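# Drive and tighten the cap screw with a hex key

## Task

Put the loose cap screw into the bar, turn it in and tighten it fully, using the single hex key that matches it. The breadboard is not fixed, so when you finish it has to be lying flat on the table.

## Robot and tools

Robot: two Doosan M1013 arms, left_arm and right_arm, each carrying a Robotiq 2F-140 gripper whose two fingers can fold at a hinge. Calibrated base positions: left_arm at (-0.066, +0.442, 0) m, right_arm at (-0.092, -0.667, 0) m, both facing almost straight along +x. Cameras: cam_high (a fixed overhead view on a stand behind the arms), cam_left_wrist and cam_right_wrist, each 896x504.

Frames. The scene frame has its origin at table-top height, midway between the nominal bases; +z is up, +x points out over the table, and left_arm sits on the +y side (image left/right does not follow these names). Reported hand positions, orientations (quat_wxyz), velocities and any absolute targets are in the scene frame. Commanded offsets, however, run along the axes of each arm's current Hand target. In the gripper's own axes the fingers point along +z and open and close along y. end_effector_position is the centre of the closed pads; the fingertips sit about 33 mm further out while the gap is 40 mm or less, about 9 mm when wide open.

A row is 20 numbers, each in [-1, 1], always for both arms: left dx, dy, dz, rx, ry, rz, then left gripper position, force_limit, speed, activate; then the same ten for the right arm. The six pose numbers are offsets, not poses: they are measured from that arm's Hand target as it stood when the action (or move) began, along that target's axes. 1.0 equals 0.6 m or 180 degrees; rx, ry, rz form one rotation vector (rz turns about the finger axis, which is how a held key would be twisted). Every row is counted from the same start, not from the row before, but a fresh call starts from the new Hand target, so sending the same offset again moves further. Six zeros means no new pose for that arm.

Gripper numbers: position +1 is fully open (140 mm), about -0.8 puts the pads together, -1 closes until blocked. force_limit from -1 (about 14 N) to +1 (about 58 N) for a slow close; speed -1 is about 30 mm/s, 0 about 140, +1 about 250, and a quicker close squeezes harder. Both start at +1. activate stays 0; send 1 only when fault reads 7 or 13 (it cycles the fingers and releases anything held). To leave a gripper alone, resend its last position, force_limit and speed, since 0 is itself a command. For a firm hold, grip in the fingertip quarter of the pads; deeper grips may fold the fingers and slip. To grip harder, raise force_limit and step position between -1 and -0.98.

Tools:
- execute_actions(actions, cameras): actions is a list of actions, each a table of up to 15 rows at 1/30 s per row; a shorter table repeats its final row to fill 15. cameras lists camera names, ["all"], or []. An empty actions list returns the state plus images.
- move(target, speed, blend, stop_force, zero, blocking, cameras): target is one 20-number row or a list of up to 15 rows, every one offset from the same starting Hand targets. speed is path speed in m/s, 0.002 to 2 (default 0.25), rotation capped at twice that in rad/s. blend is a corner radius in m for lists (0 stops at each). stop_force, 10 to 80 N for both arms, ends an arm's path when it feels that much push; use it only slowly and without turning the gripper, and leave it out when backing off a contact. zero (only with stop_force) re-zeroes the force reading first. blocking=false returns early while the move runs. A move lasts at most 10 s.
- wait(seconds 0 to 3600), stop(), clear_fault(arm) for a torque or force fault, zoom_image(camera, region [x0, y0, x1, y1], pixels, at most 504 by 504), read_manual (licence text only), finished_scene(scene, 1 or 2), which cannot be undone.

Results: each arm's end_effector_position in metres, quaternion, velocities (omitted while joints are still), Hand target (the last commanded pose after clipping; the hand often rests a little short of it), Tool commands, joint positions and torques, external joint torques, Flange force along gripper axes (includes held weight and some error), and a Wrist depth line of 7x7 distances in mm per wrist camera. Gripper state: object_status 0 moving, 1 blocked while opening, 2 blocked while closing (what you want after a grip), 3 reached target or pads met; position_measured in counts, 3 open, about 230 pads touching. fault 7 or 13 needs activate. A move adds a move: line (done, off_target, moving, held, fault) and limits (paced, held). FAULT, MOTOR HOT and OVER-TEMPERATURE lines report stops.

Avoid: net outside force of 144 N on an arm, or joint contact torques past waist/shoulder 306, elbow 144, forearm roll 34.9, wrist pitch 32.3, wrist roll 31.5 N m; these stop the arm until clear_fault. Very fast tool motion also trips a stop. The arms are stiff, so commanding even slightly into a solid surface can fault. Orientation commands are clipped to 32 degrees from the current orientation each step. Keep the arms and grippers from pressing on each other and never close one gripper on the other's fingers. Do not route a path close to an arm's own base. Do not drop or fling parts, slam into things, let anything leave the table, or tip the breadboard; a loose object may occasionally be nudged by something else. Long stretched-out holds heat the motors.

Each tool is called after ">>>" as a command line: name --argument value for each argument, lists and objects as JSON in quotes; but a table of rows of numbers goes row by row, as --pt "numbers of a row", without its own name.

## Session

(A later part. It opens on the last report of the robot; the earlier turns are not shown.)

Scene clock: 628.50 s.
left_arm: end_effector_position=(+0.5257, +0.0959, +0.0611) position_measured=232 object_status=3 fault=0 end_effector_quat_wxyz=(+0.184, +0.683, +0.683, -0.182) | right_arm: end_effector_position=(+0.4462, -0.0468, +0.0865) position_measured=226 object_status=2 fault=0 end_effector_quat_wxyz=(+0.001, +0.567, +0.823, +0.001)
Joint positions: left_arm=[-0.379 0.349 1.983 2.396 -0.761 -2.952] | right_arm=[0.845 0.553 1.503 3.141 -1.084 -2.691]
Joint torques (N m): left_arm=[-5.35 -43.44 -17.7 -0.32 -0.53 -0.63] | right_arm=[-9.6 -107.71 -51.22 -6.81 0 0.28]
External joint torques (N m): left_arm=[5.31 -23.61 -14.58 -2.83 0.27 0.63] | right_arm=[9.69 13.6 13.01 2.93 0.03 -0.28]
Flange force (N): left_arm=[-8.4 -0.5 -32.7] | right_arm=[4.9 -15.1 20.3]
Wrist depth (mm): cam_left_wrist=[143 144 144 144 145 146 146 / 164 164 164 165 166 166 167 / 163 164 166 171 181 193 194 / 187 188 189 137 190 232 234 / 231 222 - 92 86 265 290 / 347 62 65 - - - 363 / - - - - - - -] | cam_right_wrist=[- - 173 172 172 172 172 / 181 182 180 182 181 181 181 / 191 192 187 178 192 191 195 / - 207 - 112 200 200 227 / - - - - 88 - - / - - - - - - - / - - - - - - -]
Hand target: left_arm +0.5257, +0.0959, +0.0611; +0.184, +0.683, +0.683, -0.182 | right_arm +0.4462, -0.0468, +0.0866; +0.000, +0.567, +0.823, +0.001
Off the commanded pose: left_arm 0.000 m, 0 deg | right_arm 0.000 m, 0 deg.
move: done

>>> move --pt "0 0 0 0 0 0 -1 -0.3 -0.5 0 0 0.0033 0 0.0139 0 0 -1 0.3 -0.8 0" --pt "0 0 0 0 0 0 -1 -0.3 -0.5 0 0 -0.0033 0 -0.0139 0 0 -1 0.3 -0.8 0" --pt "0 0 0 0 0 0 -1 -0.3 -0.5 0 -0.0033 0 0.0004 0 0.0139 0 -1 0.3 -0.8 0" --pt "0 0 0 0 0 0 -1 -0.3 -0.5 0 0.0033 0 -0.0004 0 -0.0139 0 -1 0.3 -0.8 0" --pt "0 0 0 0 0 0 -1 -0.3 -0.5 0 0 0 0 0 0 0.022 -1 0.3 -0.8 0" --pt "0 0 0 0 0 0 -1 -0.3 -0.5 0 0 0 0 0 0 0 -1 0.3 -0.8 0" --speed 0.06 --cameras '["cam_right_wrist"]'

Scene clock: 634.07 s.
left_arm: end_effector_position=(+0.5257, +0.0959, +0.0611) position_measured=232 object_status=3 fault=0 end_effector_quat_wxyz=(+0.184, +0.683, +0.683, -0.182) | right_arm: end_effector_position=(+0.4462, -0.0468, +0.0866) position_measured=226 object_status=2 fault=0 end_effector_quat_wxyz=(+0.000, +0.567, +0.823, +0.001)
Joint positions: left_arm=[-0.379 0.349 1.983 2.396 -0.761 -2.952] | right_arm=[0.845 0.553 1.503 3.141 -1.084 -2.691]
Joint torques (N m): left_arm=[-2.6 -41.87 -17.98 0.27 0.67 -0.54] | right_arm=[-3.74 -105.35 -49.57 -4.35 -0.08 0.63]
External joint torques (N m): left_arm=[2.8 -25.58 -14.42 -3.44 -0.91 0.54] | right_arm=[3.42 11.95 11.74 0.49 0.09 -0.63]
Flange force (N): left_arm=[-12.1 -4.0 -34.3] | right_arm=[-2.1 -11.1 18.2]
Wrist depth (mm): cam_left_wrist=[143 144 144 145 145 146 146 / 164 164 164 165 165 166 167 / 163 164 167 170 181 193 194 / 187 189 189 137 191 232 232 / 231 222 - 92 86 265 289 / 349 62 65 - - - 363 / - - - - - - -] | cam_right_wrist=[- - 176 172 172 172 172 / 181 183 179 181 181 182 181 / - 187 186 185 192 191 - / - - - 112 200 199 - / - - - - 89 - - / - - - - - - - / - - - - - - -]
Hand target: left_arm +0.5257, +0.0959, +0.0611; +0.184, +0.683, +0.683, -0.182 | right_arm +0.4462, -0.0468, +0.0866; +0.000, +0.567, +0.823, +0.001
Off the commanded pose: left_arm 0.000 m, 0 deg | right_arm 0.000 m, 0 deg.
move: done

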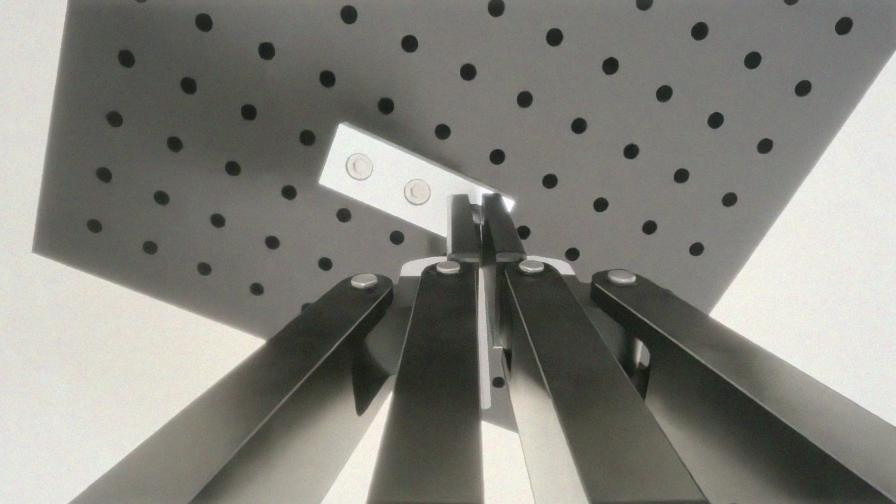

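>>> move --pt "0 0 0 0 0 0 -1 -0.3 -0.5 0 0 0 0.003 0 0 0 -1 0.3 -0.8 0" --pt "0 0 0 0 0 0 -1 -0.3 -0.5 0 0 0.0014 0.003 0 0 -0.045 -1 0.3 -0.8 0" --speed 0.06 --cameras '["cam_right_wrist"]'

Scene clock: 637.90 s.
left_arm: end_effector_position=(+0.5257, +0.0959, +0.0611) position_measured=232 object_status=3 fault=0 end_effector_quat_wxyz=(+0.184, +0.683, +0.683, -0.182) | right_arm: end_effector_position=(+0.4470, -0.0465, +0.0848) position_measured=226 object_status=2 fault=0 end_effector_quat_wxyz=(+0.001, +0.508, +0.861, +0.001)
Joint positions: left_arm=[-0.379 0.349 1.983 2.396 -0.761 -2.952] | right_arm=[0.845 0.556 1.503 3.141 -1.082 -2.833]
Joint torques (N m): left_arm=[-4.04 -39.74 -16.59 0.33 0.64 -0.58] | right_arm=[-4.01 -103.8 -48.51 -4.78 -0.12 0.43]
External joint torques (N m): left_arm=[3.98 -27.35 -15.68 -3.47 -0.9 0.58] | right_arm=[4.2 10.3 10.89 0.96 0.11 -0.43]
Flange force (N): left_arm=[-12.0 -3.2 -37.6] | right_arm=[0.5 -12.0 16.3]
Wrist depth (mm): cam_left_wrist=[144 144 144 145 145 146 146 / 164 164 164 165 165 166 166 / 163 164 167 171 181 194 194 / 189 190 189 137 192 232 233 / 234 224 - 92 86 263 290 / 348 62 65 - - - 364 / - - - - - - -] | cam_right_wrist=[- - 173 172 171 171 170 / - 181 179 181 180 180 179 / - 192 187 183 188 190 - / - 204 202 122 199 201 - / - - - - 90 - 239 / - - - - - - - / - - - - - - -]
Hand target: left_arm +0.5257, +0.0959, +0.0611; +0.184, +0.683, +0.683, -0.182 | right_arm +0.4470, -0.0465, +0.0848; +0.001, +0.508, +0.861, +0.001
Off the commanded pose: left_arm 0.000 m, 0 deg | right_arm 0.000 m, 0 deg.
move: done

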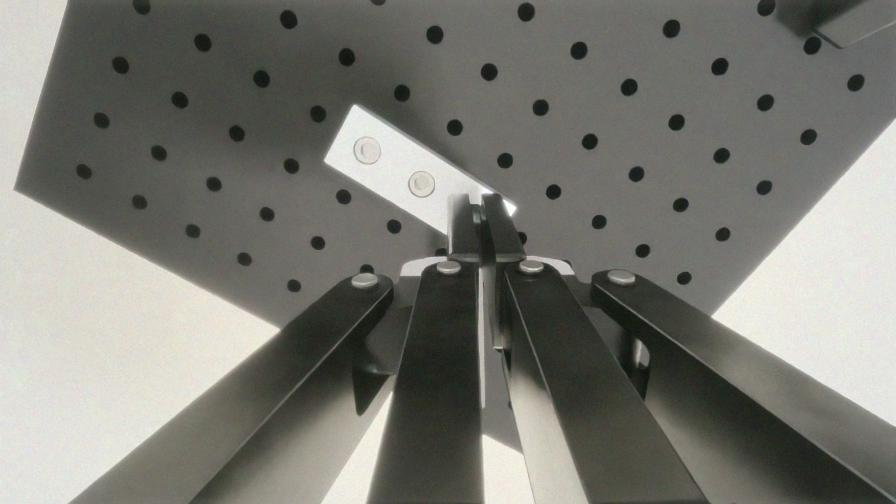

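>>> move --pt "0 0 0 0 0 0 -1 -0.3 -0.5 0 0 0 -0.008 0 0 0 -1 0.3 -0.8 0" --speed 0.06 --cameras '["cam_high","cam_left_wrist"]'

>>> zoom_image --camera "cam_high" --region '[340, 130, 460, 250]'

>>> zoom_image --camera "cam_left_wrist" --region '[0, 250, 400, 504]'

Scene clock: 639.93 s.
left_arm: end_effector_position=(+0.5257, +0.0960, +0.0611) position_measured=232 object_status=3 fault=0 end_effector_quat_wxyz=(+0.184, +0.683, +0.683, -0.182) | right_arm: end_effector_position=(+0.4470, -0.0465, +0.0895) position_measured=226 object_status=2 fault=0 end_effector_quat_wxyz=(+0.001, +0.508, +0.861, +0.001)
Joint positions: left_arm=[-0.379 0.349 1.983 2.396 -0.761 -2.952] | right_arm=[0.845 0.552 1.499 3.141 -1.089 -2.833]
Joint torques (N m): left_arm=[-8.99 -46.35 -21.89 -2.12 -0.54 -0.6] | right_arm=[-15.92 -110.62 -53.21 -9.39 -0.11 0.45]
External joint torques (N m): left_arm=[9 -21.09 -10.51 -1.04 0.29 0.61] | right_arm=[15.83 16.79 15.01 5.5 0.12 -0.45]
Flange force (N): left_arm=[-0.6 -2.0 -33.5] | right_arm=[13.8 -16.7 24.4]
Wrist depth (mm): cam_left_wrist=[144 144 144 144 145 146 146 / 164 163 164 165 165 166 167 / 163 164 168 171 181 193 194 / 186 187 188 136 190 231 233 / 227 219 - 92 86 264 277 / 345 62 65 - - - 384 / - - - - - - -] | cam_right_wrist=[- - 174 173 174 175 173 / 180 - 180 182 182 183 184 / - - 180 180 192 193 198 / - - - 109 200 204 232 / - - - - 90 213 250 / - - - - - - - / - - - - - - -]
Hand target: left_arm +0.5257, +0.0959, +0.0611; +0.184, +0.683, +0.683, -0.182 | right_arm +0.4470, -0.0465, +0.0896; +0.001, +0.508, +0.861, +0.001
Off the commanded pose: left_arm 0.000 m, 0 deg | right_arm 0.000 m, 0 deg.
move: done

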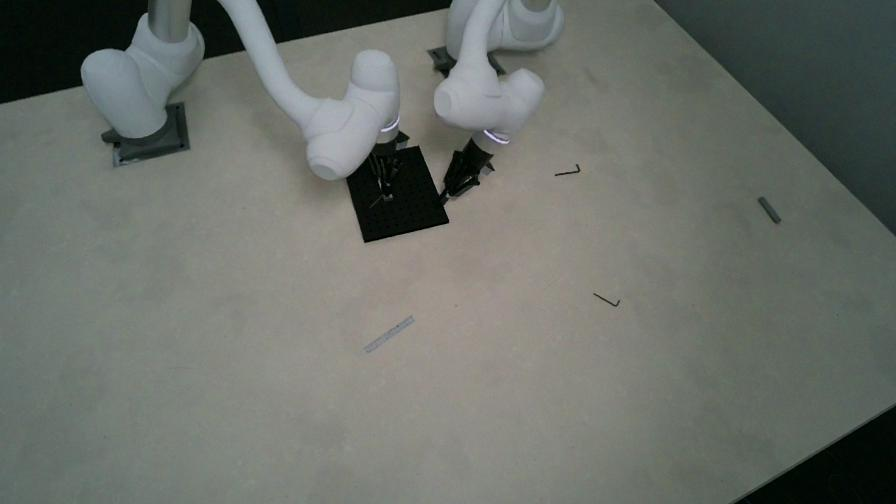

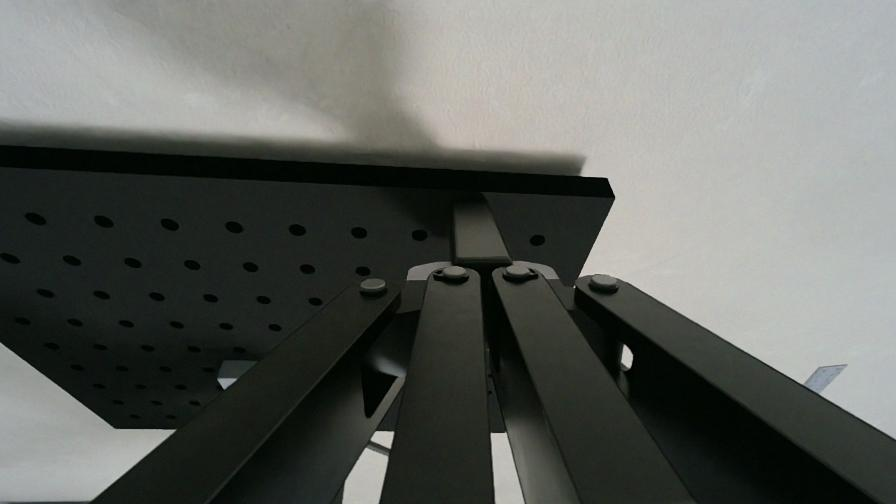

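Scaled by 4.200 from the camera's image (finer frame: 1280x720).

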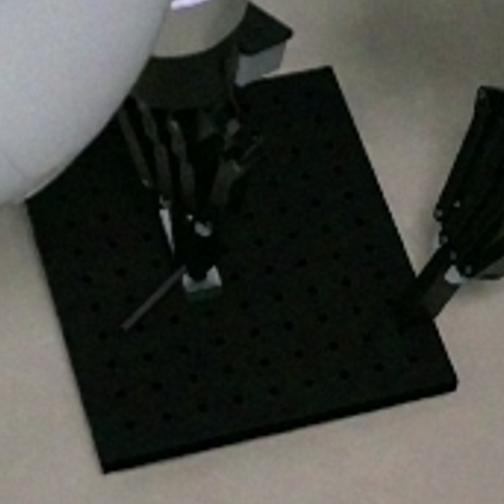

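Scaled by 1.260 from the camera's image (finer frame: 1280x720).

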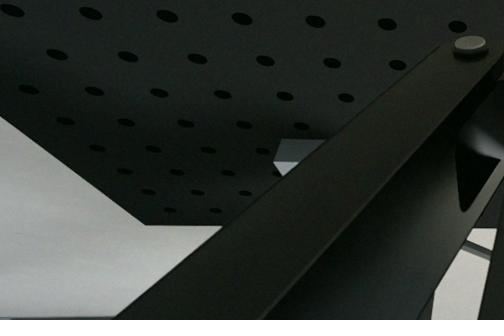

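>>> move --pt "0 0 0 0 0 0 -1 -0.3 -0.5 0 0 0 0.0088 0 0 0 -1 0.3 -0.8 0" --speed 0.04

>>> move --pt "0 0 0 0 0 0 -1 -0.3 -0.5 0 0 0 0 0 0 0 -0.5 0.3 -0.8 0" --pt "0 0 0 0 0 0 -1 -0.3 -0.5 0 0 0 -0.1 0 0 0 -0.5 0.3 -0.8 0" --pt "0 0 0 0 0 0 -1 -0.3 -0.5 0 -0.08 0 -0.1 0 0 0 -0.5 0.3 -0.8 0" --speed 0.1 --cameras '["cam_right_wrist"]'

>>> zoom_image --camera "cam_right_wrist" --region '[400, 0, 560, 160]'

Scene clock: 641.53 s.
left_arm: end_effector_position=(+0.5257, +0.0959, +0.0611) position_measured=232 object_status=3 fault=0 end_effector_quat_wxyz=(+0.184, +0.683, +0.683, -0.182) | right_arm: end_effector_position=(+0.4470, -0.0465, +0.0843) position_measured=226 object_status=2 fault=0 end_effector_quat_wxyz=(+0.001, +0.508, +0.861, +0.001)
Joint positions: left_arm=[-0.379 0.349 1.983 2.396 -0.761 -2.952] | right_arm=[0.845 0.556 1.503 3.141 -1.081 -2.833]
Joint torques (N m): left_arm=[-3.75 -38.12 -16.56 0.62 1.15 -0.53] | right_arm=[0.15 -101.25 -46.15 -2.93 -0.56 0.49]
External joint torques (N m): left_arm=[3.8 -29.34 -15.83 -3.79 -1.4 0.53] | right_arm=[-0.3 7.39 8.29 -0.93 0.57 -0.49]
Flange force (N): left_arm=[-12.9 -5.2 -40.4] | right_arm=[-4.2 -8.8 12.8]
Wrist depth (mm): cam_left_wrist=[144 144 144 144 145 146 146 / 164 164 160 165 166 166 167 / 163 164 167 170 181 193 194 / 189 190 190 137 192 232 233 / 233 235 - 92 86 264 290 / 347 62 65 - - - - / - - - - - - -] | cam_right_wrist=[- - 174 172 171 171 167 / - - 179 181 179 180 179 / 195 194 187 179 192 190 191 / - 202 - 112 198 201 229 / 250 - - - 90 - - / - - - - - - - / - - - - - - -]
Hand target: left_arm +0.5257, +0.0959, +0.0611; +0.184, +0.683, +0.683, -0.182 | right_arm +0.4470, -0.0465, +0.0843; +0.001, +0.508, +0.861, +0.001
Off the commanded pose: left_arm 0.000 m, 0 deg | right_arm 0.000 m, 0 deg.
move: done

Scene clock: 643.83 s.
left_arm: end_effector_position=(+0.5257, +0.0959, +0.0611) position_measured=232 object_status=3 fault=0 end_effector_quat_wxyz=(+0.184, +0.683, +0.683, -0.182) | right_arm: end_effector_position=(+0.4701, -0.0885, +0.1443) position_measured=192 object_status=3 fault=0 end_effector_quat_wxyz=(+0.001, +0.508, +0.861, +0.001)
Joint positions: left_arm=[-0.379 0.349 1.983 2.396 -0.761 -2.952] | right_arm=[0.788 0.492 1.488 3.141 -1.16 -2.89]
Joint torques (N m): left_arm=[-4.62 -38.77 -17.04 0.13 0.95 -0.53] | right_arm=[-1.84 -86.56 -42 -3.99 -0.31 0.07]
External joint torques (N m): left_arm=[4.49 -28.28 -15.3 -3.28 -1.2 0.53] | right_arm=[1.81 -2.94 2.52 -0.03 0.32 -0.07]
Flange force (N): left_arm=[-11.5 -4.4 -39.8] | right_arm=[-1.0 -10.6 1.0]
Wrist depth (mm): cam_left_wrist=[144 144 144 145 145 145 146 / 164 164 164 165 166 166 167 / 163 163 167 171 181 193 194 / 189 189 190 137 192 231 234 / 234 226 - 92 86 263 292 / 349 62 65 - - - 362 / - - - - - - -] | cam_right_wrist=[- 224 - 221 222 224 244 / - 242 239 237 238 238 259 / - 283 247 251 245 250 273 / 301 295 287 121 118 289 288 / - - - - - 93 - / - - - - - - - / - - - - - - -]
Hand target: left_arm +0.5257, +0.0959, +0.0611; +0.184, +0.683, +0.683, -0.182 | right_arm +0.4701, -0.0885, +0.1443; +0.001, +0.508, +0.861, +0.001
Off the commanded pose: left_arm 0.000 m, 0 deg | right_arm 0.000 m, 0 deg.
move: done

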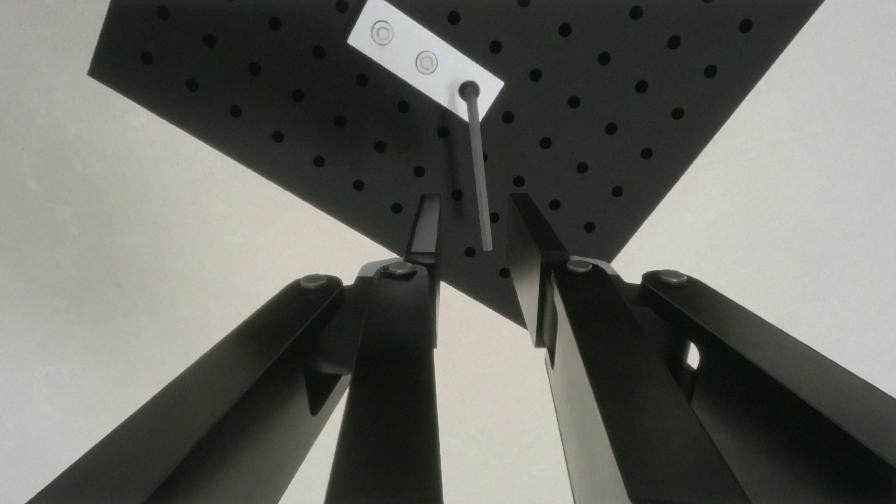

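Scaled by 3.150 from the camera's image (finer frame: 1280x720).

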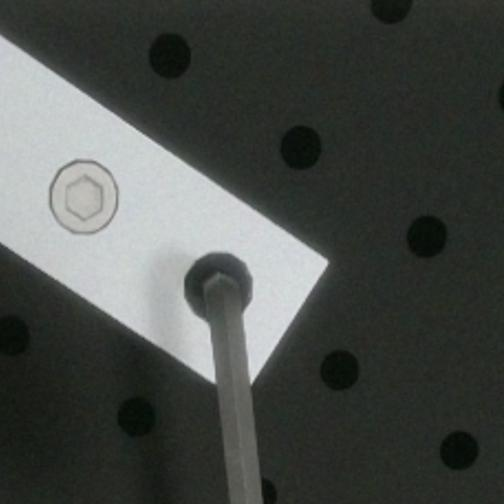

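>>> move --pt "0 0 0 0 0 0 -1 -0.3 -0.5 0 -0.0315 0.014 0.06 0 0 -0.0395 -0.55 0.3 -0.8 0" --speed 0.1 --cameras '["cam_right_wrist"]'

Scene clock: 645.77 s.
left_arm: end_effector_position=(+0.5257, +0.0959, +0.0611) position_measured=232 object_status=3 fault=0 end_effector_quat_wxyz=(+0.184, +0.683, +0.683, -0.182) | right_arm: end_effector_position=(+0.4867, -0.1010, +0.1083) position_measured=199 object_status=3 fault=0 end_effector_quat_wxyz=(+0.001, +0.453, +0.891, +0.001)
Joint positions: left_arm=[-0.379 0.349 1.983 2.396 -0.761 -2.952] | right_arm=[0.763 0.52 1.513 3.141 -1.106 -3.039]
Joint torques (N m): left_arm=[-4.64 -38.39 -17.1 0.21 0.95 -0.58] | right_arm=[-1.04 -88.43 -41.01 -3.83 -0.36 0.07]
External joint torques (N m): left_arm=[4.79 -28.91 -15.28 -3.38 -1.19 0.58] | right_arm=[0.95 -2.63 2.61 -0.07 0.36 -0.07]
Flange force (N): left_arm=[-11.1 -5.1 -40.7] | right_arm=[-0.4 -10.2 0.8]
Wrist depth (mm): cam_left_wrist=[144 144 144 145 146 145 146 / 164 164 165 165 165 166 166 / 163 164 167 171 181 193 194 / 188 189 190 137 191 233 232 / 235 235 - 92 86 264 291 / 350 62 65 - - - 362 / - - - - - - -] | cam_right_wrist=[- 192 - 187 193 193 192 / 230 228 207 - 205 204 - / 244 243 216 179 213 212 241 / - - - 169 130 - - / 281 - - 275 - 95 - / - - - - - - - / - - - - - - -]
Hand target: left_arm +0.5257, +0.0959, +0.0611; +0.184, +0.683, +0.683, -0.182 | right_arm +0.4867, -0.1010, +0.1083; +0.001, +0.453, +0.891, +0.001
Off the commanded pose: left_arm 0.000 m, 0 deg | right_arm 0.000 m, 0 deg.
move: done

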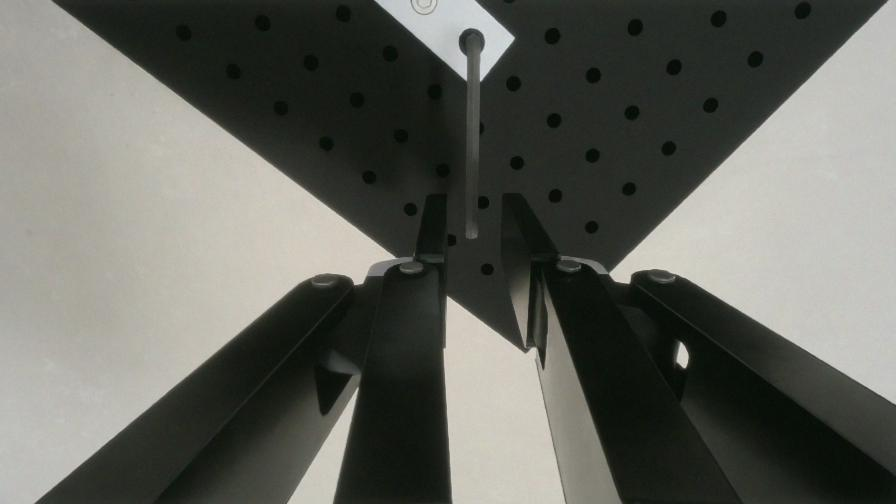

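>>> move --pt "0 0 0 0 0 0 -1 -0.3 -0.5 0 0 0 0.0408 0 0 0 -0.55 0.3 -0.8 0" --speed 0.08

>>> move --pt "0 0 0.0007 0 0 0 -1 -0.3 -0.5 0 0 0 0 0 0 0 -1 1 -0.6 0" --speed 0.08 --cameras '["cam_right_wrist"]'

>>> zoom_image --camera "cam_right_wrist" --region '[420, 0, 540, 120]'

Scene clock: 647.17 s.
left_arm: end_effector_position=(+0.5257, +0.0959, +0.0611) position_measured=232 object_status=3 fault=0 end_effector_quat_wxyz=(+0.184, +0.683, +0.683, -0.182) | right_arm: end_effector_position=(+0.4867, -0.1010, +0.0839) position_measured=199 object_status=3 fault=0 end_effector_quat_wxyz=(+0.001, +0.453, +0.891, +0.001)
Joint positions: left_arm=[-0.379 0.349 1.983 2.396 -0.761 -2.952] | right_arm=[0.763 0.539 1.533 3.141 -1.068 -3.039]
Joint torques (N m): left_arm=[-4.79 -38.29 -16.66 0.18 0.98 -0.54] | right_arm=[-1.58 -89.33 -40.26 -3.8 -0.32 0.06]
External joint torques (N m): left_arm=[4.84 -29.22 -15.79 -3.35 -1.22 0.54] | right_arm=[1.51 -2.88 2.49 -0.04 0.33 -0.06]
Flange force (N): left_arm=[-11.6 -4.4 -41.3] | right_arm=[0.3 -10.3 0.1]
Wrist depth (mm): cam_left_wrist=[144 144 144 145 145 145 146 / 164 164 164 165 165 165 166 / 163 164 167 170 181 194 195 / 189 189 190 137 192 232 233 / 235 236 - 92 86 265 291 / 348 62 65 - - - 363 / - - - - - - -] | cam_right_wrist=[- 171 173 159 171 171 170 / - - 181 182 181 180 176 / 221 - 191 189 190 188 - / - - 202 168 123 - - / - - - - - - - / - - - - - - - / - - - - - - -]
Hand target: left_arm +0.5257, +0.0959, +0.0611; +0.184, +0.683, +0.683, -0.182 | right_arm +0.4867, -0.1010, +0.0838; +0.001, +0.453, +0.891, +0.001
Off the commanded pose: left_arm 0.000 m, 0 deg | right_arm 0.000 m, 0 deg.
move: done

Scene clock: 647.93 s.
left_arm: end_effector_position=(+0.5258, +0.0957, +0.0608) position_measured=232 object_status=3 fault=0 end_effector_quat_wxyz=(+0.184, +0.683, +0.683, -0.182) | right_arm: end_effector_position=(+0.4867, -0.1010, +0.0838) position_measured=227 object_status=0 fault=0 end_effector_quat_wxyz=(+0.001, +0.453, +0.891, +0.001)
Joint positions: left_arm=[-0.379 0.35 1.983 2.395 -0.761 -2.952] | right_arm=[0.763 0.539 1.533 3.141 -1.068 -3.039]
Joint torques (N m): left_arm=[-13.18 -24.54 -9.84 -0.35 0.33 -0.59] | right_arm=[-0.17 -88.11 -39.68 -3.3 -0.08 0.12]
External joint torques (N m): left_arm=[13.22 -42.87 -22.48 -2.8 -0.58 0.59] | right_arm=[0.98 -4.39 1.74 -0.53 0.09 -0.12]
Flange force (N): left_arm=[-10.0 -4.1 -65.9] | right_arm=[-0.4 -10.4 -2.0]
Wrist depth (mm): cam_left_wrist=[144 144 144 144 145 145 146 / 164 164 165 165 166 166 167 / 163 164 167 171 181 193 194 / 189 190 190 136 191 232 233 / 234 235 - 92 86 263 289 / 349 62 65 - - - 359 / - - - - - - -] | cam_right_wrist=[173 172 - 160 174 170 170 / - 181 180 181 181 181 178 / - 219 - 190 193 189 216 / - - - 109 198 229 226 / 248 246 - - 90 239 242 / 266 - - - - - - / - - - - - - -]
Hand target: left_arm +0.5257, +0.0957, +0.0607; +0.184, +0.683, +0.683, -0.182 | right_arm +0.4867, -0.1010, +0.0838; +0.001, +0.453, +0.891, +0.001
Off the commanded pose: left_arm 0.000 m, 0 deg | right_arm 0.000 m, 0 deg.
move: done

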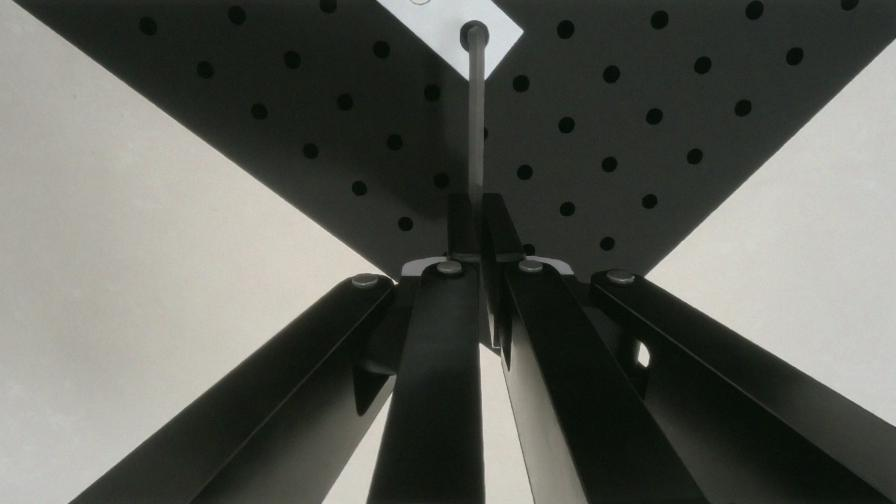

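Scaled by 4.200 from the camera's image (finer frame: 1280x720).

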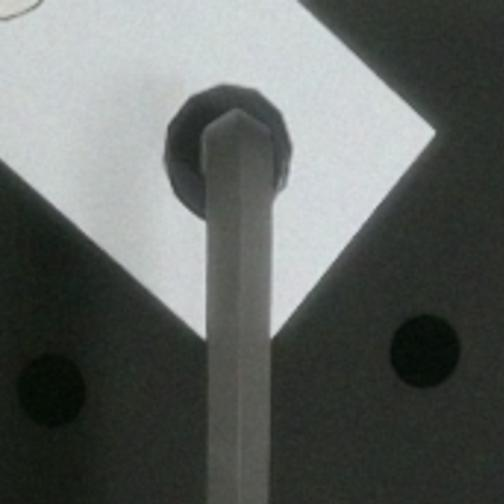

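>>> move --pt "0 0 0 0 0 0 -1 -0.3 -0.5 0 0.0015 -0.0201 0 0 0 0.0556 -1 1 -0.6 0" --speed 0.05

>>> move --pt "0 0 0 0 0 0 -1 -0.3 -0.5 0 0.0015 -0.0201 0 0 0 0.0556 -1 1 -0.6 0" --speed 0.05 --cameras '["cam_right_wrist"]'

>>> zoom_image --camera "cam_right_wrist" --region '[420, 0, 540, 120]'

Scene clock: 650.53 s.
left_arm: end_effector_position=(+0.5257, +0.0957, +0.0607) position_measured=232 object_status=3 fault=0 end_effector_quat_wxyz=(+0.184, +0.683, +0.683, -0.182) | right_arm: end_effector_position=(+0.4764, -0.1073, +0.0838) position_measured=227 object_status=2 fault=0 end_effector_quat_wxyz=(+0.000, +0.529, +0.848, +0.001)
Joint positions: left_arm=[-0.379 0.35 1.983 2.395 -0.761 -2.952] | right_arm=[0.766 0.522 1.56 3.141 -1.058 -2.862]
Joint torques (N m): left_arm=[-12.75 -24.57 -9.45 -0.2 0.35 -0.55] | right_arm=[5.78 -81.47 -31.9 0.11 -3.09 1.36]
External joint torques (N m): left_arm=[12.8 -42.82 -22.97 -2.96 -0.6 0.55] | right_arm=[-5.14 -8.98 -5.63 -3.9 3.11 -1.36]
Flange force (N): left_arm=[-10.9 -3.4 -65.5] | right_arm=[-8.6 -0.1 -6.5]
Wrist depth (mm): cam_left_wrist=[143 144 144 145 145 146 146 / 164 164 164 165 165 166 166 / 163 164 167 171 181 193 194 / 189 190 190 136 191 231 233 / 234 236 - 92 86 264 291 / 349 62 65 - - - 360 / - - - - - - -] | cam_right_wrist=[171 - 170 161 171 172 169 / 207 180 - 181 180 181 - / 216 - - 188 - 188 - / - - 230 109 - 232 - / - - - - 89 - - / - - - - - - 256 / - - - - - - -]
Hand target: left_arm +0.5257, +0.0957, +0.0607; +0.184, +0.683, +0.683, -0.182 | right_arm +0.4764, -0.1073, +0.0838; +0.001, +0.529, +0.848, +0.001
Off the commanded pose: left_arm 0.000 m, 0 deg | right_arm 0.000 m, 0 deg.
move: done

Scene clock: 652.60 s.
left_arm: end_effector_position=(+0.5257, +0.0957, +0.0607) position_measured=232 object_status=3 fault=0 end_effector_quat_wxyz=(+0.184, +0.683, +0.683, -0.182) | right_arm: end_effector_position=(+0.4652, -0.1118, +0.0838) position_measured=227 object_status=2 fault=0 end_effector_quat_wxyz=(+0.000, +0.601, +0.799, +0.001)
Joint positions: left_arm=[-0.379 0.35 1.983 2.395 -0.761 -2.952] | right_arm=[0.771 0.507 1.585 3.141 -1.048 -2.682]
Joint torques (N m): left_arm=[-11.7 -23.96 -9.22 0.11 0.67 -0.55] | right_arm=[5.53 -82.28 -19.59 0.08 -11.24 1.47]
External joint torques (N m): left_arm=[11.69 -43.16 -23.15 -3.27 -0.91 0.55] | right_arm=[-5.4 -6.43 -17.53 -3.86 11.25 -1.47]
Flange force (N): left_arm=[-12.5 -4.0 -65.3] | right_arm=[2.3 22.3 -0.9]
Wrist depth (mm): cam_left_wrist=[144 144 144 145 145 145 146 / 164 164 165 165 165 166 167 / 163 164 167 171 181 194 194 / 189 190 190 137 191 231 233 / 234 234 - 92 86 264 290 / 349 62 65 - - - - / - - - - - - -] | cam_right_wrist=[173 - 170 160 169 171 172 / 181 181 181 - 177 181 - / - 191 191 189 190 189 - / - 230 199 109 200 - 229 / - 244 - - 89 - 244 / - - - - - - - / - - - - - - -]
Hand target: left_arm +0.5257, +0.0957, +0.0607; +0.184, +0.683, +0.683, -0.182 | right_arm +0.4652, -0.1118, +0.0838; +0.000, +0.601, +0.799, +0.001
Off the commanded pose: left_arm 0.000 m, 0 deg | right_arm 0.000 m, 0 deg.
move: done

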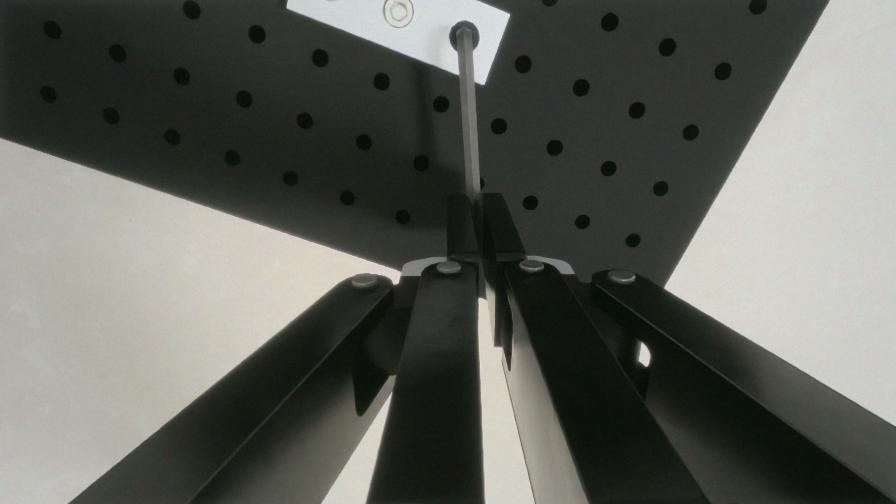

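Scaled by 4.200 from the camera's image (finer frame: 1280x720).

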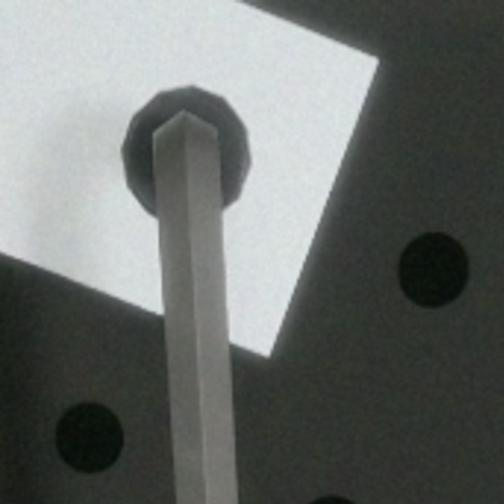

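>>> move --pt "0 0 0 0 0 0 -1 -0.3 -0.5 0 0.0 -0.0115 0 0 0 0.03 -1 1 -0.6 0" --speed 0.05 --cameras '["cam_right_wrist"]'

>>> zoom_image --camera "cam_right_wrist" --region '[420, 0, 540, 120]'

Scene clock: 654.30 s.
left_arm: end_effector_position=(+0.5257, +0.0957, +0.0607) position_measured=232 object_status=3 fault=0 end_effector_quat_wxyz=(+0.184, +0.683, +0.683, -0.182) | right_arm: end_effector_position=(+0.4586, -0.1137, +0.0838) position_measured=227 object_status=2 fault=0 end_effector_quat_wxyz=(+0.000, +0.638, +0.770, +0.001)
Joint positions: left_arm=[-0.379 0.35 1.983 2.395 -0.761 -2.952] | right_arm=[0.775 0.498 1.599 3.141 -1.043 -2.583]
Joint torques (N m): left_arm=[-12.73 -23.84 -8.32 0.12 0.2 -0.55] | right_arm=[6.3 -83.14 -18.36 0.23 -12.52 1.5]
External joint torques (N m): left_arm=[12.75 -43.34 -24.02 -3.27 -0.44 0.55] | right_arm=[-5.89 -4.73 -18.75 -3.99 12.54 -1.5]
Flange force (N): left_arm=[-11.7 -2.4 -65.8] | right_arm=[6.1 25.5 1.7]
Wrist depth (mm): cam_left_wrist=[144 144 144 144 145 146 146 / 164 164 165 165 165 166 167 / 163 164 168 171 181 193 194 / 188 190 191 137 191 232 233 / 235 235 - 92 86 263 290 / 349 62 65 - - - 345 / - - - - - - -] | cam_right_wrist=[- - - 161 171 171 - / - 177 178 182 - 180 204 / - - - 189 191 - - / - - 201 109 - - - / - 240 - - 89 - 246 / - - - - - - - / - - - - - - -]
Hand target: left_arm +0.5257, +0.0957, +0.0607; +0.184, +0.683, +0.683, -0.182 | right_arm +0.4586, -0.1137, +0.0838; +0.000, +0.638, +0.770, +0.001
Off the commanded pose: left_arm 0.000 m, 0 deg | right_arm 0.000 m, 0 deg.
move: done

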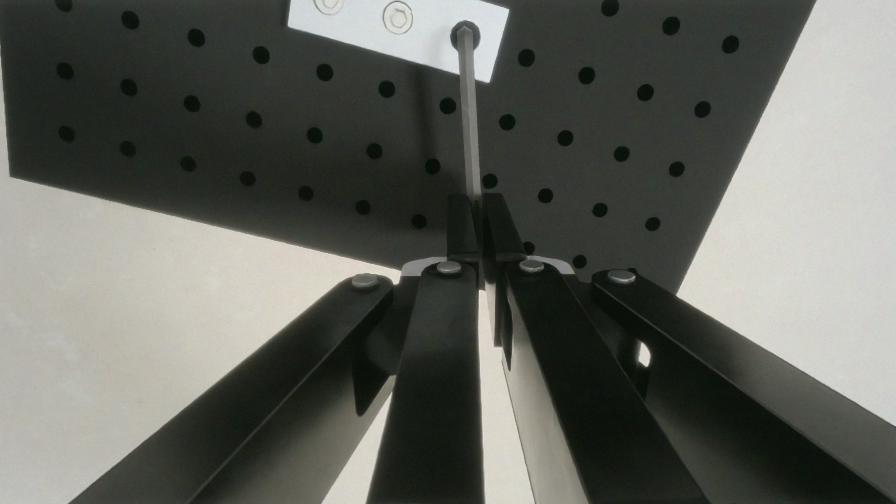

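Scaled by 4.200 from the camera's image (finer frame: 1280x720).

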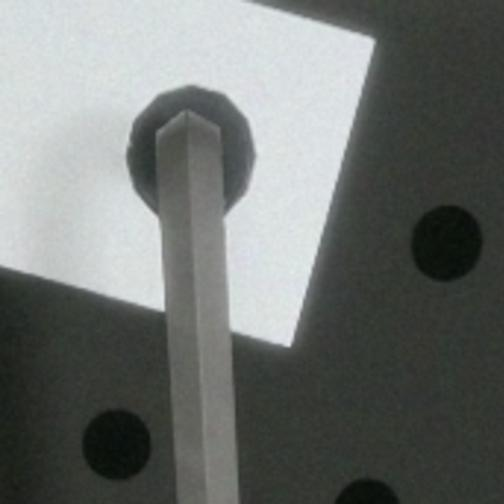

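>>> move --pt "0 0 0 0 0 0 -1 -0.3 -0.5 0 -0.0001 0.011 0 0 0 -0.028 -1 1 -0.6 0" --speed 0.05

>>> move --pt "0 0 0 0 0 0 -1 -0.3 -0.5 0 0 0 0 0 0 0 -0.6 0.3 -0.8 0" --pt "0 0 -0.02 0 0 0 -1 -0.3 -0.5 0 0 0 0 0 0 0 -0.6 0.3 -0.8 0" --speed 0.08 --cameras '["cam_right_wrist"]'

>>> zoom_image --camera "cam_right_wrist" --region '[400, 0, 560, 260]'

Scene clock: 657.50 s.
left_arm: end_effector_position=(+0.5257, +0.0957, +0.0607) position_measured=232 object_status=3 fault=0 end_effector_quat_wxyz=(+0.184, +0.683, +0.683, -0.182) | right_arm: end_effector_position=(+0.4650, -0.1125, +0.0838) position_measured=227 object_status=2 fault=0 end_effector_quat_wxyz=(+0.000, +0.604, +0.797, +0.001)
Joint positions: left_arm=[-0.379 0.35 1.983 2.395 -0.761 -2.952] | right_arm=[0.771 0.506 1.587 3.141 -1.047 -2.676]
Joint torques (N m): left_arm=[-14.24 -22.76 -7.15 0.16 -0.48 -0.62] | right_arm=[-19.27 -84.83 -39.43 -10.26 -0.04 0.89]
External joint torques (N m): left_arm=[14.27 -44.83 -25.24 -3.32 0.23 0.62] | right_arm=[19.72 -3.92 2.05 6.47 0.07 -0.89]
Flange force (N): left_arm=[-10.9 -1.6 -68.0] | right_arm=[16.5 -19.7 -1.5]
Wrist depth (mm): cam_left_wrist=[144 144 144 145 145 146 146 / 164 164 164 165 166 166 167 / 163 164 167 171 180 193 194 / 188 190 190 137 191 231 233 / 235 236 - 92 86 264 290 / 350 62 65 - - - 360 / - - - - - - -] | cam_right_wrist=[172 172 166 161 172 172 172 / - - - - 178 178 - / - - 198 190 192 216 - / - 233 201 122 - 229 - / - - - - 89 - 244 / - - - - - - 255 / - - - - - - -]
Hand target: left_arm +0.5257, +0.0957, +0.0607; +0.184, +0.683, +0.683, -0.182 | right_arm +0.4651, -0.1126, +0.0838; +0.000, +0.604, +0.797, +0.001
Off the commanded pose: left_arm 0.000 m, 0 deg | right_arm 0.000 m, 0 deg.
move: done

Scene clock: 658.53 s.
left_arm: end_effector_position=(+0.5257, +0.1017, +0.0711) position_measured=232 object_status=3 fault=0 end_effector_quat_wxyz=(+0.184, +0.683, +0.683, -0.182) | right_arm: end_effector_position=(+0.4651, -0.1125, +0.0838) position_measured=205 object_status=3 fault=0 end_effector_quat_wxyz=(+0.000, +0.604, +0.797, +0.001)
Joint positions: left_arm=[-0.37 0.335 1.98 2.409 -0.778 -2.962] | right_arm=[0.77 0.506 1.587 3.141 -1.047 -2.676]
Joint torques (N m): left_arm=[-0.54 -65.5 -34.68 -3.13 0.06 -0.45] | right_arm=[-1.21 -85.85 -39.81 -3.77 -0.32 0.07]
External joint torques (N m): left_arm=[0.57 -0.91 1.89 -0.11 -0.29 0.45] | right_arm=[1.44 -2.86 2.47 -0.02 0.34 -0.07]
Flange force (N): left_arm=[3.0 -4.3 -0.9] | right_arm=[-3.3 -9.4 0.1]
Wrist depth (mm): cam_left_wrist=[151 152 153 153 155 156 156 / 172 173 174 175 176 177 178 / 173 175 179 182 193 207 208 / 200 201 203 125 214 248 250 / 246 238 - 92 86 283 313 / 360 62 65 - - - 393 / - - - - - - -] | cam_right_wrist=[172 173 172 161 170 172 171 / 181 181 179 183 - 178 209 / - 191 - 188 190 - 215 / 236 - - 120 110 - 226 / - - - - 90 - - / - - - - - - - / - - - - - - -]
Hand target: left_arm +0.5257, +0.1017, +0.0711; +0.184, +0.683, +0.683, -0.182 | right_arm +0.4651, -0.1126, +0.0838; +0.000, +0.604, +0.797, +0.001
Off the commanded pose: left_arm 0.000 m, 0 deg | right_arm 0.000 m, 0 deg.
move: done

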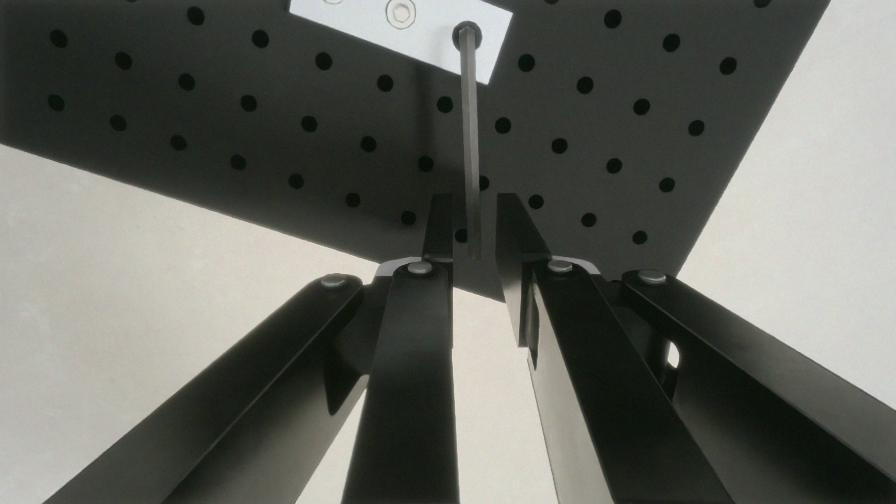

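Scaled by 1.938 from the camera's image (finer frame: 1280x720).

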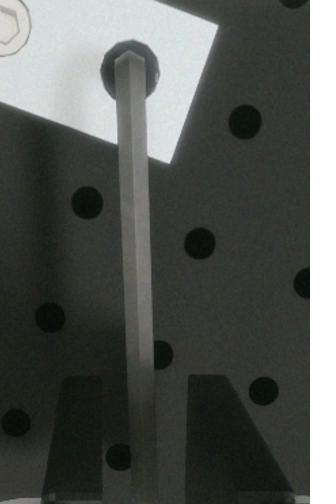

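>>> move --pt "0 0 0 0 0 0 -1 -0.3 -0.5 0 0.1 -0.006 0 0 0 -0.011 -0.6 0.3 -0.8 0" --speed 0.08

>>> move --pt "0 0 -0.08 0 0 0 -1 -0.3 -0.5 0 0 0 0 0 0 0 -0.6 0.3 -0.8 0" --pt "-0.0855 -0.0428 -0.06 0 0 0 -1 -0.3 -0.5 0 0 0 0 0 0 0 -0.6 0.3 -0.8 0" --pt "-0.0855 -0.0428 0 0 0 0 -1 -0.3 -0.5 0 0 0 0 0 0 0 -0.6 0.3 -0.8 0" --speed 0.1 --cameras '["all"]'

Scene clock: 660.60 s.
left_arm: end_effector_position=(+0.5257, +0.1017, +0.0711) position_measured=232 object_status=3 fault=0 end_effector_quat_wxyz=(+0.184, +0.683, +0.683, -0.182) | right_arm: end_effector_position=(+0.4454, -0.0558, +0.0838) position_measured=205 object_status=3 fault=0 end_effector_quat_wxyz=(+0.000, +0.590, +0.807, +0.001)
Joint positions: left_arm=[-0.37 0.335 1.98 2.409 -0.778 -2.962] | right_arm=[0.839 0.545 1.522 3.141 -1.072 -2.642]
Joint torques (N m): left_arm=[-0.95 -65.52 -34.16 -3.18 0.11 -0.58] | right_arm=[-1.63 -90.11 -40.36 -3.8 -0.26 0.1]
External joint torques (N m): left_arm=[0.89 -0.47 1.47 -0.05 -0.34 0.58] | right_arm=[1.77 -2.76 2.51 -0.05 0.28 -0.1]
Flange force (N): left_arm=[3.4 -2.7 -0.8] | right_arm=[-3.4 -9.6 0.2]
Wrist depth (mm): cam_left_wrist=[152 152 152 154 155 156 156 / 173 174 175 175 176 177 179 / 173 175 178 183 192 207 209 / 199 201 203 125 214 248 250 / 247 239 - 92 86 283 313 / 360 62 65 - - - 395 / - - - - - - -] | cam_right_wrist=[- - 171 172 171 171 170 / - - 179 181 178 181 176 / - 192 - 179 190 190 190 / 200 - - - 130 199 - / - - - - 90 - - / - - - - - - - / - - - - - - -]
Hand target: left_arm +0.5257, +0.1017, +0.0711; +0.184, +0.683, +0.683, -0.182 | right_arm +0.4454, -0.0558, +0.0838; +0.000, +0.590, +0.807, +0.001
Off the commanded pose: left_arm 0.000 m, 0 deg | right_arm 0.000 m, 0 deg.
move: done

Scene clock: 662.77 s.
left_arm: end_effector_position=(+0.5000, +0.0573, +0.0967) position_measured=232 object_status=3 fault=0 end_effector_quat_wxyz=(+0.184, +0.683, +0.683, -0.182) | right_arm: end_effector_position=(+0.4454, -0.0558, +0.0838) position_measured=205 object_status=3 fault=0 end_effector_quat_wxyz=(+0.000, +0.590, +0.807, +0.001)
Joint positions: left_arm=[-0.454 0.292 1.982 2.43 -0.768 -3.069] | right_arm=[0.839 0.545 1.522 3.141 -1.072 -2.642]
Joint torques (N m): left_arm=[-0.62 -62.41 -35.26 -3.23 0.26 -0.5] | right_arm=[-1.33 -89.99 -40.24 -3.81 -0.32 0.12]
External joint torques (N m): left_arm=[0.67 -0.84 1.38 -0.14 -0.35 0.5] | right_arm=[0.94 -2.77 2.46 -0.04 0.34 -0.12]
Flange force (N): left_arm=[3.2 -2.8 -1.1] | right_arm=[-4.3 -9.1 0.3]
Wrist depth (mm): cam_left_wrist=[154 157 158 163 171 179 181 / 175 176 176 176 177 205 206 / 205 204 198 205 205 239 240 / 243 245 245 125 246 286 287 / 349 290 - 92 85 339 357 / 430 - 65 - - - 442 / - - - - - - -] | cam_right_wrist=[- - 172 173 171 171 171 / 181 - 178 179 179 182 179 / - - - 180 190 190 - / - 200 - 119 197 199 - / - - - - 89 - - / - - - - - - - / - - - - - - -]
Hand target: left_arm +0.5000, +0.0573, +0.0967; +0.184, +0.683, +0.683, -0.182 | right_arm +0.4454, -0.0558, +0.0838; +0.000, +0.590, +0.807, +0.001
Off the commanded pose: left_arm 0.000 m, 0 deg | right_arm 0.000 m, 0 deg.
move: done

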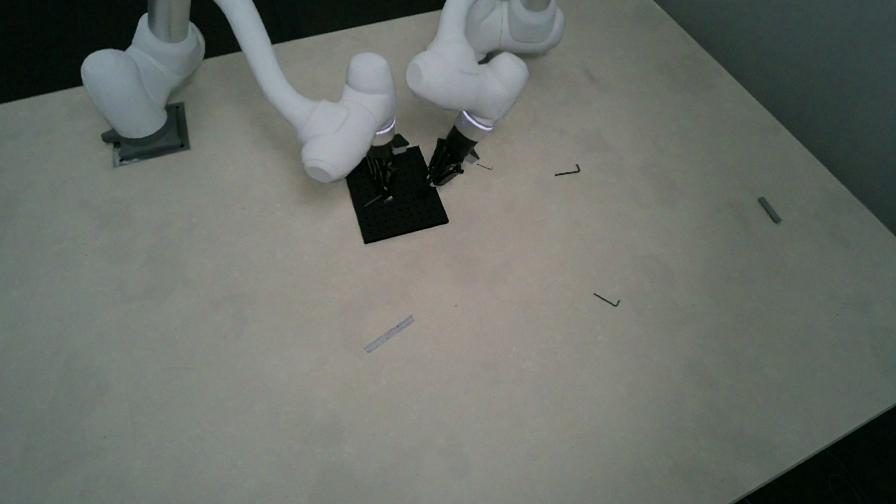

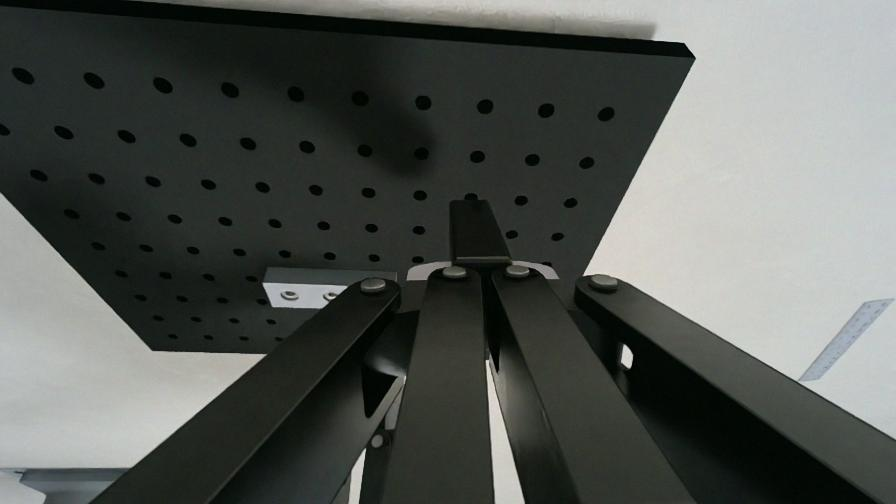

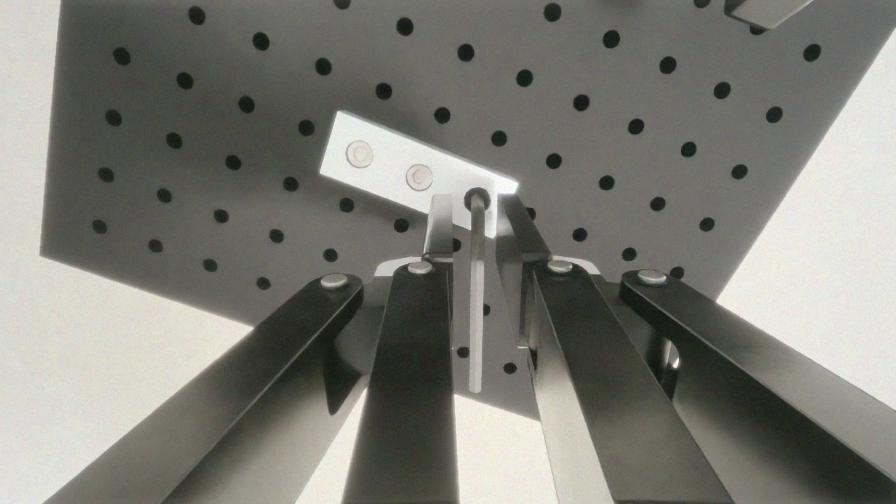

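>>> move --target '[0,0,0.1,0,0,0,-1,-0.3,-0.5,0,0,0,0,0,0,0,-0.6,0.3,-0.8,0]' --speed 0.02 --stop_force 50

>>> move --target '[0,0,0,0,0,0,-1,-0.3,-0.5,0,0.0083,0,0,0,0,0,-0.6,0.3,-0.8,0]' --speed 0.04

>>> move --target '[0,0,0,0,0,0,-1,-0.3,-0.5,0,0,0,0,0,0,0,-1,1,-0.5,0]' --speed 0.04 --cameras '["cam_right_wrist"]'

Scene clock: 666.37 s.
left_arm: end_effector_position=(+0.5002, +0.0367, +0.0612) position_measured=232 object_status=3 fault=0 end_effector_quat_wxyz=(+0.184, +0.683, +0.683, -0.182) | right_arm: end_effector_position=(+0.4454, -0.0558, +0.0838) position_measured=205 object_status=3 fault=0 end_effector_quat_wxyz=(+0.000, +0.590, +0.807, +0.001)
Joint positions: left_arm=[-0.484 0.344 1.991 2.382 -0.707 -3.032] | right_arm=[0.839 0.545 1.522 3.141 -1.072 -2.642]
Joint torques (N m): left_arm=[-27.94 -13.82 -21.3 -6.22 4.24 -0.43] | right_arm=[-1.52 -89.99 -40.39 -3.78 -0.3 0.08]
External joint torques (N m): left_arm=[28.03 -53.07 -11.17 3.13 -4.38 0.43] | right_arm=[1.07 -2.93 2.48 -0.08 0.33 -0.08]
Flange force (N): left_arm=[12.7 -16.9 -101.5] | right_arm=[-4.2 -9.4 0.1]
Wrist depth (mm): cam_left_wrist=[123 120 120 123 126 127 146 / 140 137 141 141 137 142 166 / 158 159 159 159 160 181 194 / 189 189 191 124 184 231 232 / 235 235 - 92 85 262 276 / 331 62 65 - - - 360 / - - - - - - -] | cam_right_wrist=[- - 174 171 174 145 171 / - 181 179 181 179 180 182 / - 188 193 179 189 190 212 / - - 200 131 130 198 - / 250 - - - 90 - 243 / - - - - - - - / - - - - - - -]
Hand target: left_arm +0.5002, +0.0367, +0.0612; +0.184, +0.683, +0.683, -0.182 (not the last commanded pose) | right_arm +0.4454, -0.0558, +0.0838; +0.000, +0.590, +0.807, +0.001
Off the commanded pose: left_arm 0.019 m, 0 deg | right_arm 0.000 m, 0 deg.
move: contact (left_arm)

Scene clock: 666.87 s.
left_arm: end_effector_position=(+0.5002, +0.0367, +0.0612) position_measured=232 object_status=3 fault=0 end_effector_quat_wxyz=(+0.184, +0.683, +0.683, -0.182) | right_arm: end_effector_position=(+0.4439, -0.0511, +0.0838) position_measured=205 object_status=3 fault=0 end_effector_quat_wxyz=(+0.000, +0.590, +0.807, +0.001)
Joint positions: left_arm=[-0.484 0.344 1.991 2.382 -0.707 -3.032] | right_arm=[0.844 0.549 1.516 3.141 -1.075 -2.637]
Joint torques (N m): left_arm=[-28.17 -13.58 -21.2 -6.19 4.3 -0.41] | right_arm=[-1.52 -90.68 -40.32 -3.79 -0.29 0.1]
External joint torques (N m): left_arm=[28.2 -53.26 -11.26 3.1 -4.44 0.41] | right_arm=[1.27 -2.37 2.48 -0.06 0.31 -0.1]
Flange force (N): left_arm=[12.8 -16.8 -101.9] | right_arm=[-3.7 -8.8 0.5]
Wrist depth (mm): cam_left_wrist=[123 120 120 123 126 127 145 / 140 137 141 141 138 142 166 / 159 159 159 160 159 182 194 / 189 190 190 125 184 231 231 / 235 235 - 91 85 262 288 / 349 62 65 - - - 360 / - - - - - - -] | cam_right_wrist=[- - 171 172 171 150 170 / 181 182 179 180 181 180 178 / - 191 190 181 192 191 - / - - 201 119 197 199 - / - - - - 89 - - / - - - - - - - / - - - - - - -]
Hand target: left_arm +0.5002, +0.0367, +0.0612; +0.184, +0.683, +0.683, -0.182 | right_arm +0.4439, -0.0510, +0.0838; +0.000, +0.590, +0.807, +0.001
Off the commanded pose: left_arm 0.000 m, 0 deg | right_arm 0.000 m, 0 deg.
move: done

Scene clock: 667.50 s.
left_arm: end_effector_position=(+0.5002, +0.0367, +0.0612) position_measured=232 object_status=3 fault=0 end_effector_quat_wxyz=(+0.184, +0.683, +0.683, -0.182) | right_arm: end_effector_position=(+0.4439, -0.0510, +0.0838) position_measured=227 object_status=0 fault=0 end_effector_quat_wxyz=(+0.001, +0.590, +0.807, +0.001)
Joint positions: left_arm=[-0.484 0.344 1.991 2.382 -0.707 -3.032] | right_arm=[0.844 0.549 1.516 3.141 -1.075 -2.637]
Joint torques (N m): left_arm=[-27.24 -13.74 -22.13 -6.2 5.1 -0.42] | right_arm=[6.28 -87.39 -28.47 -0.49 -6.46 0.67]
External joint torques (N m): left_arm=[27.24 -53.35 -10.36 3.12 -5.25 0.42] | right_arm=[-6.67 -6.05 -9.62 -3.39 6.49 -0.67]
Flange force (N): left_arm=[12.3 -18.5 -102.4] | right_arm=[-3.7 11.2 -2.0]
Wrist depth (mm): cam_left_wrist=[123 120 120 123 126 127 146 / 140 137 141 141 138 142 166 / 159 159 159 159 160 181 194 / 190 190 190 125 184 231 232 / 235 235 - 92 85 263 288 / 351 62 65 - - - 361 / - - - - - - -] | cam_right_wrist=[172 - 172 172 172 153 171 / 181 - 178 180 180 180 182 / 194 191 191 181 190 191 - / 203 200 201 113 199 202 - / - - - - 89 237 - / - - - - - - - / - - - - - - -]
Hand target: left_arm +0.5002, +0.0367, +0.0612; +0.184, +0.683, +0.683, -0.182 | right_arm +0.4439, -0.0510, +0.0838; +0.000, +0.590, +0.807, +0.001
Off the commanded pose: left_arm 0.000 m, 0 deg | right_arm 0.000 m, 0 deg.
move: done

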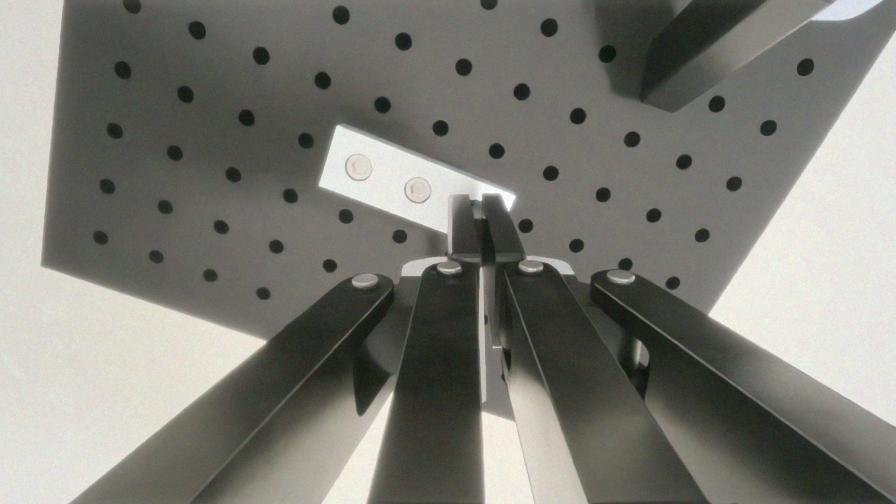

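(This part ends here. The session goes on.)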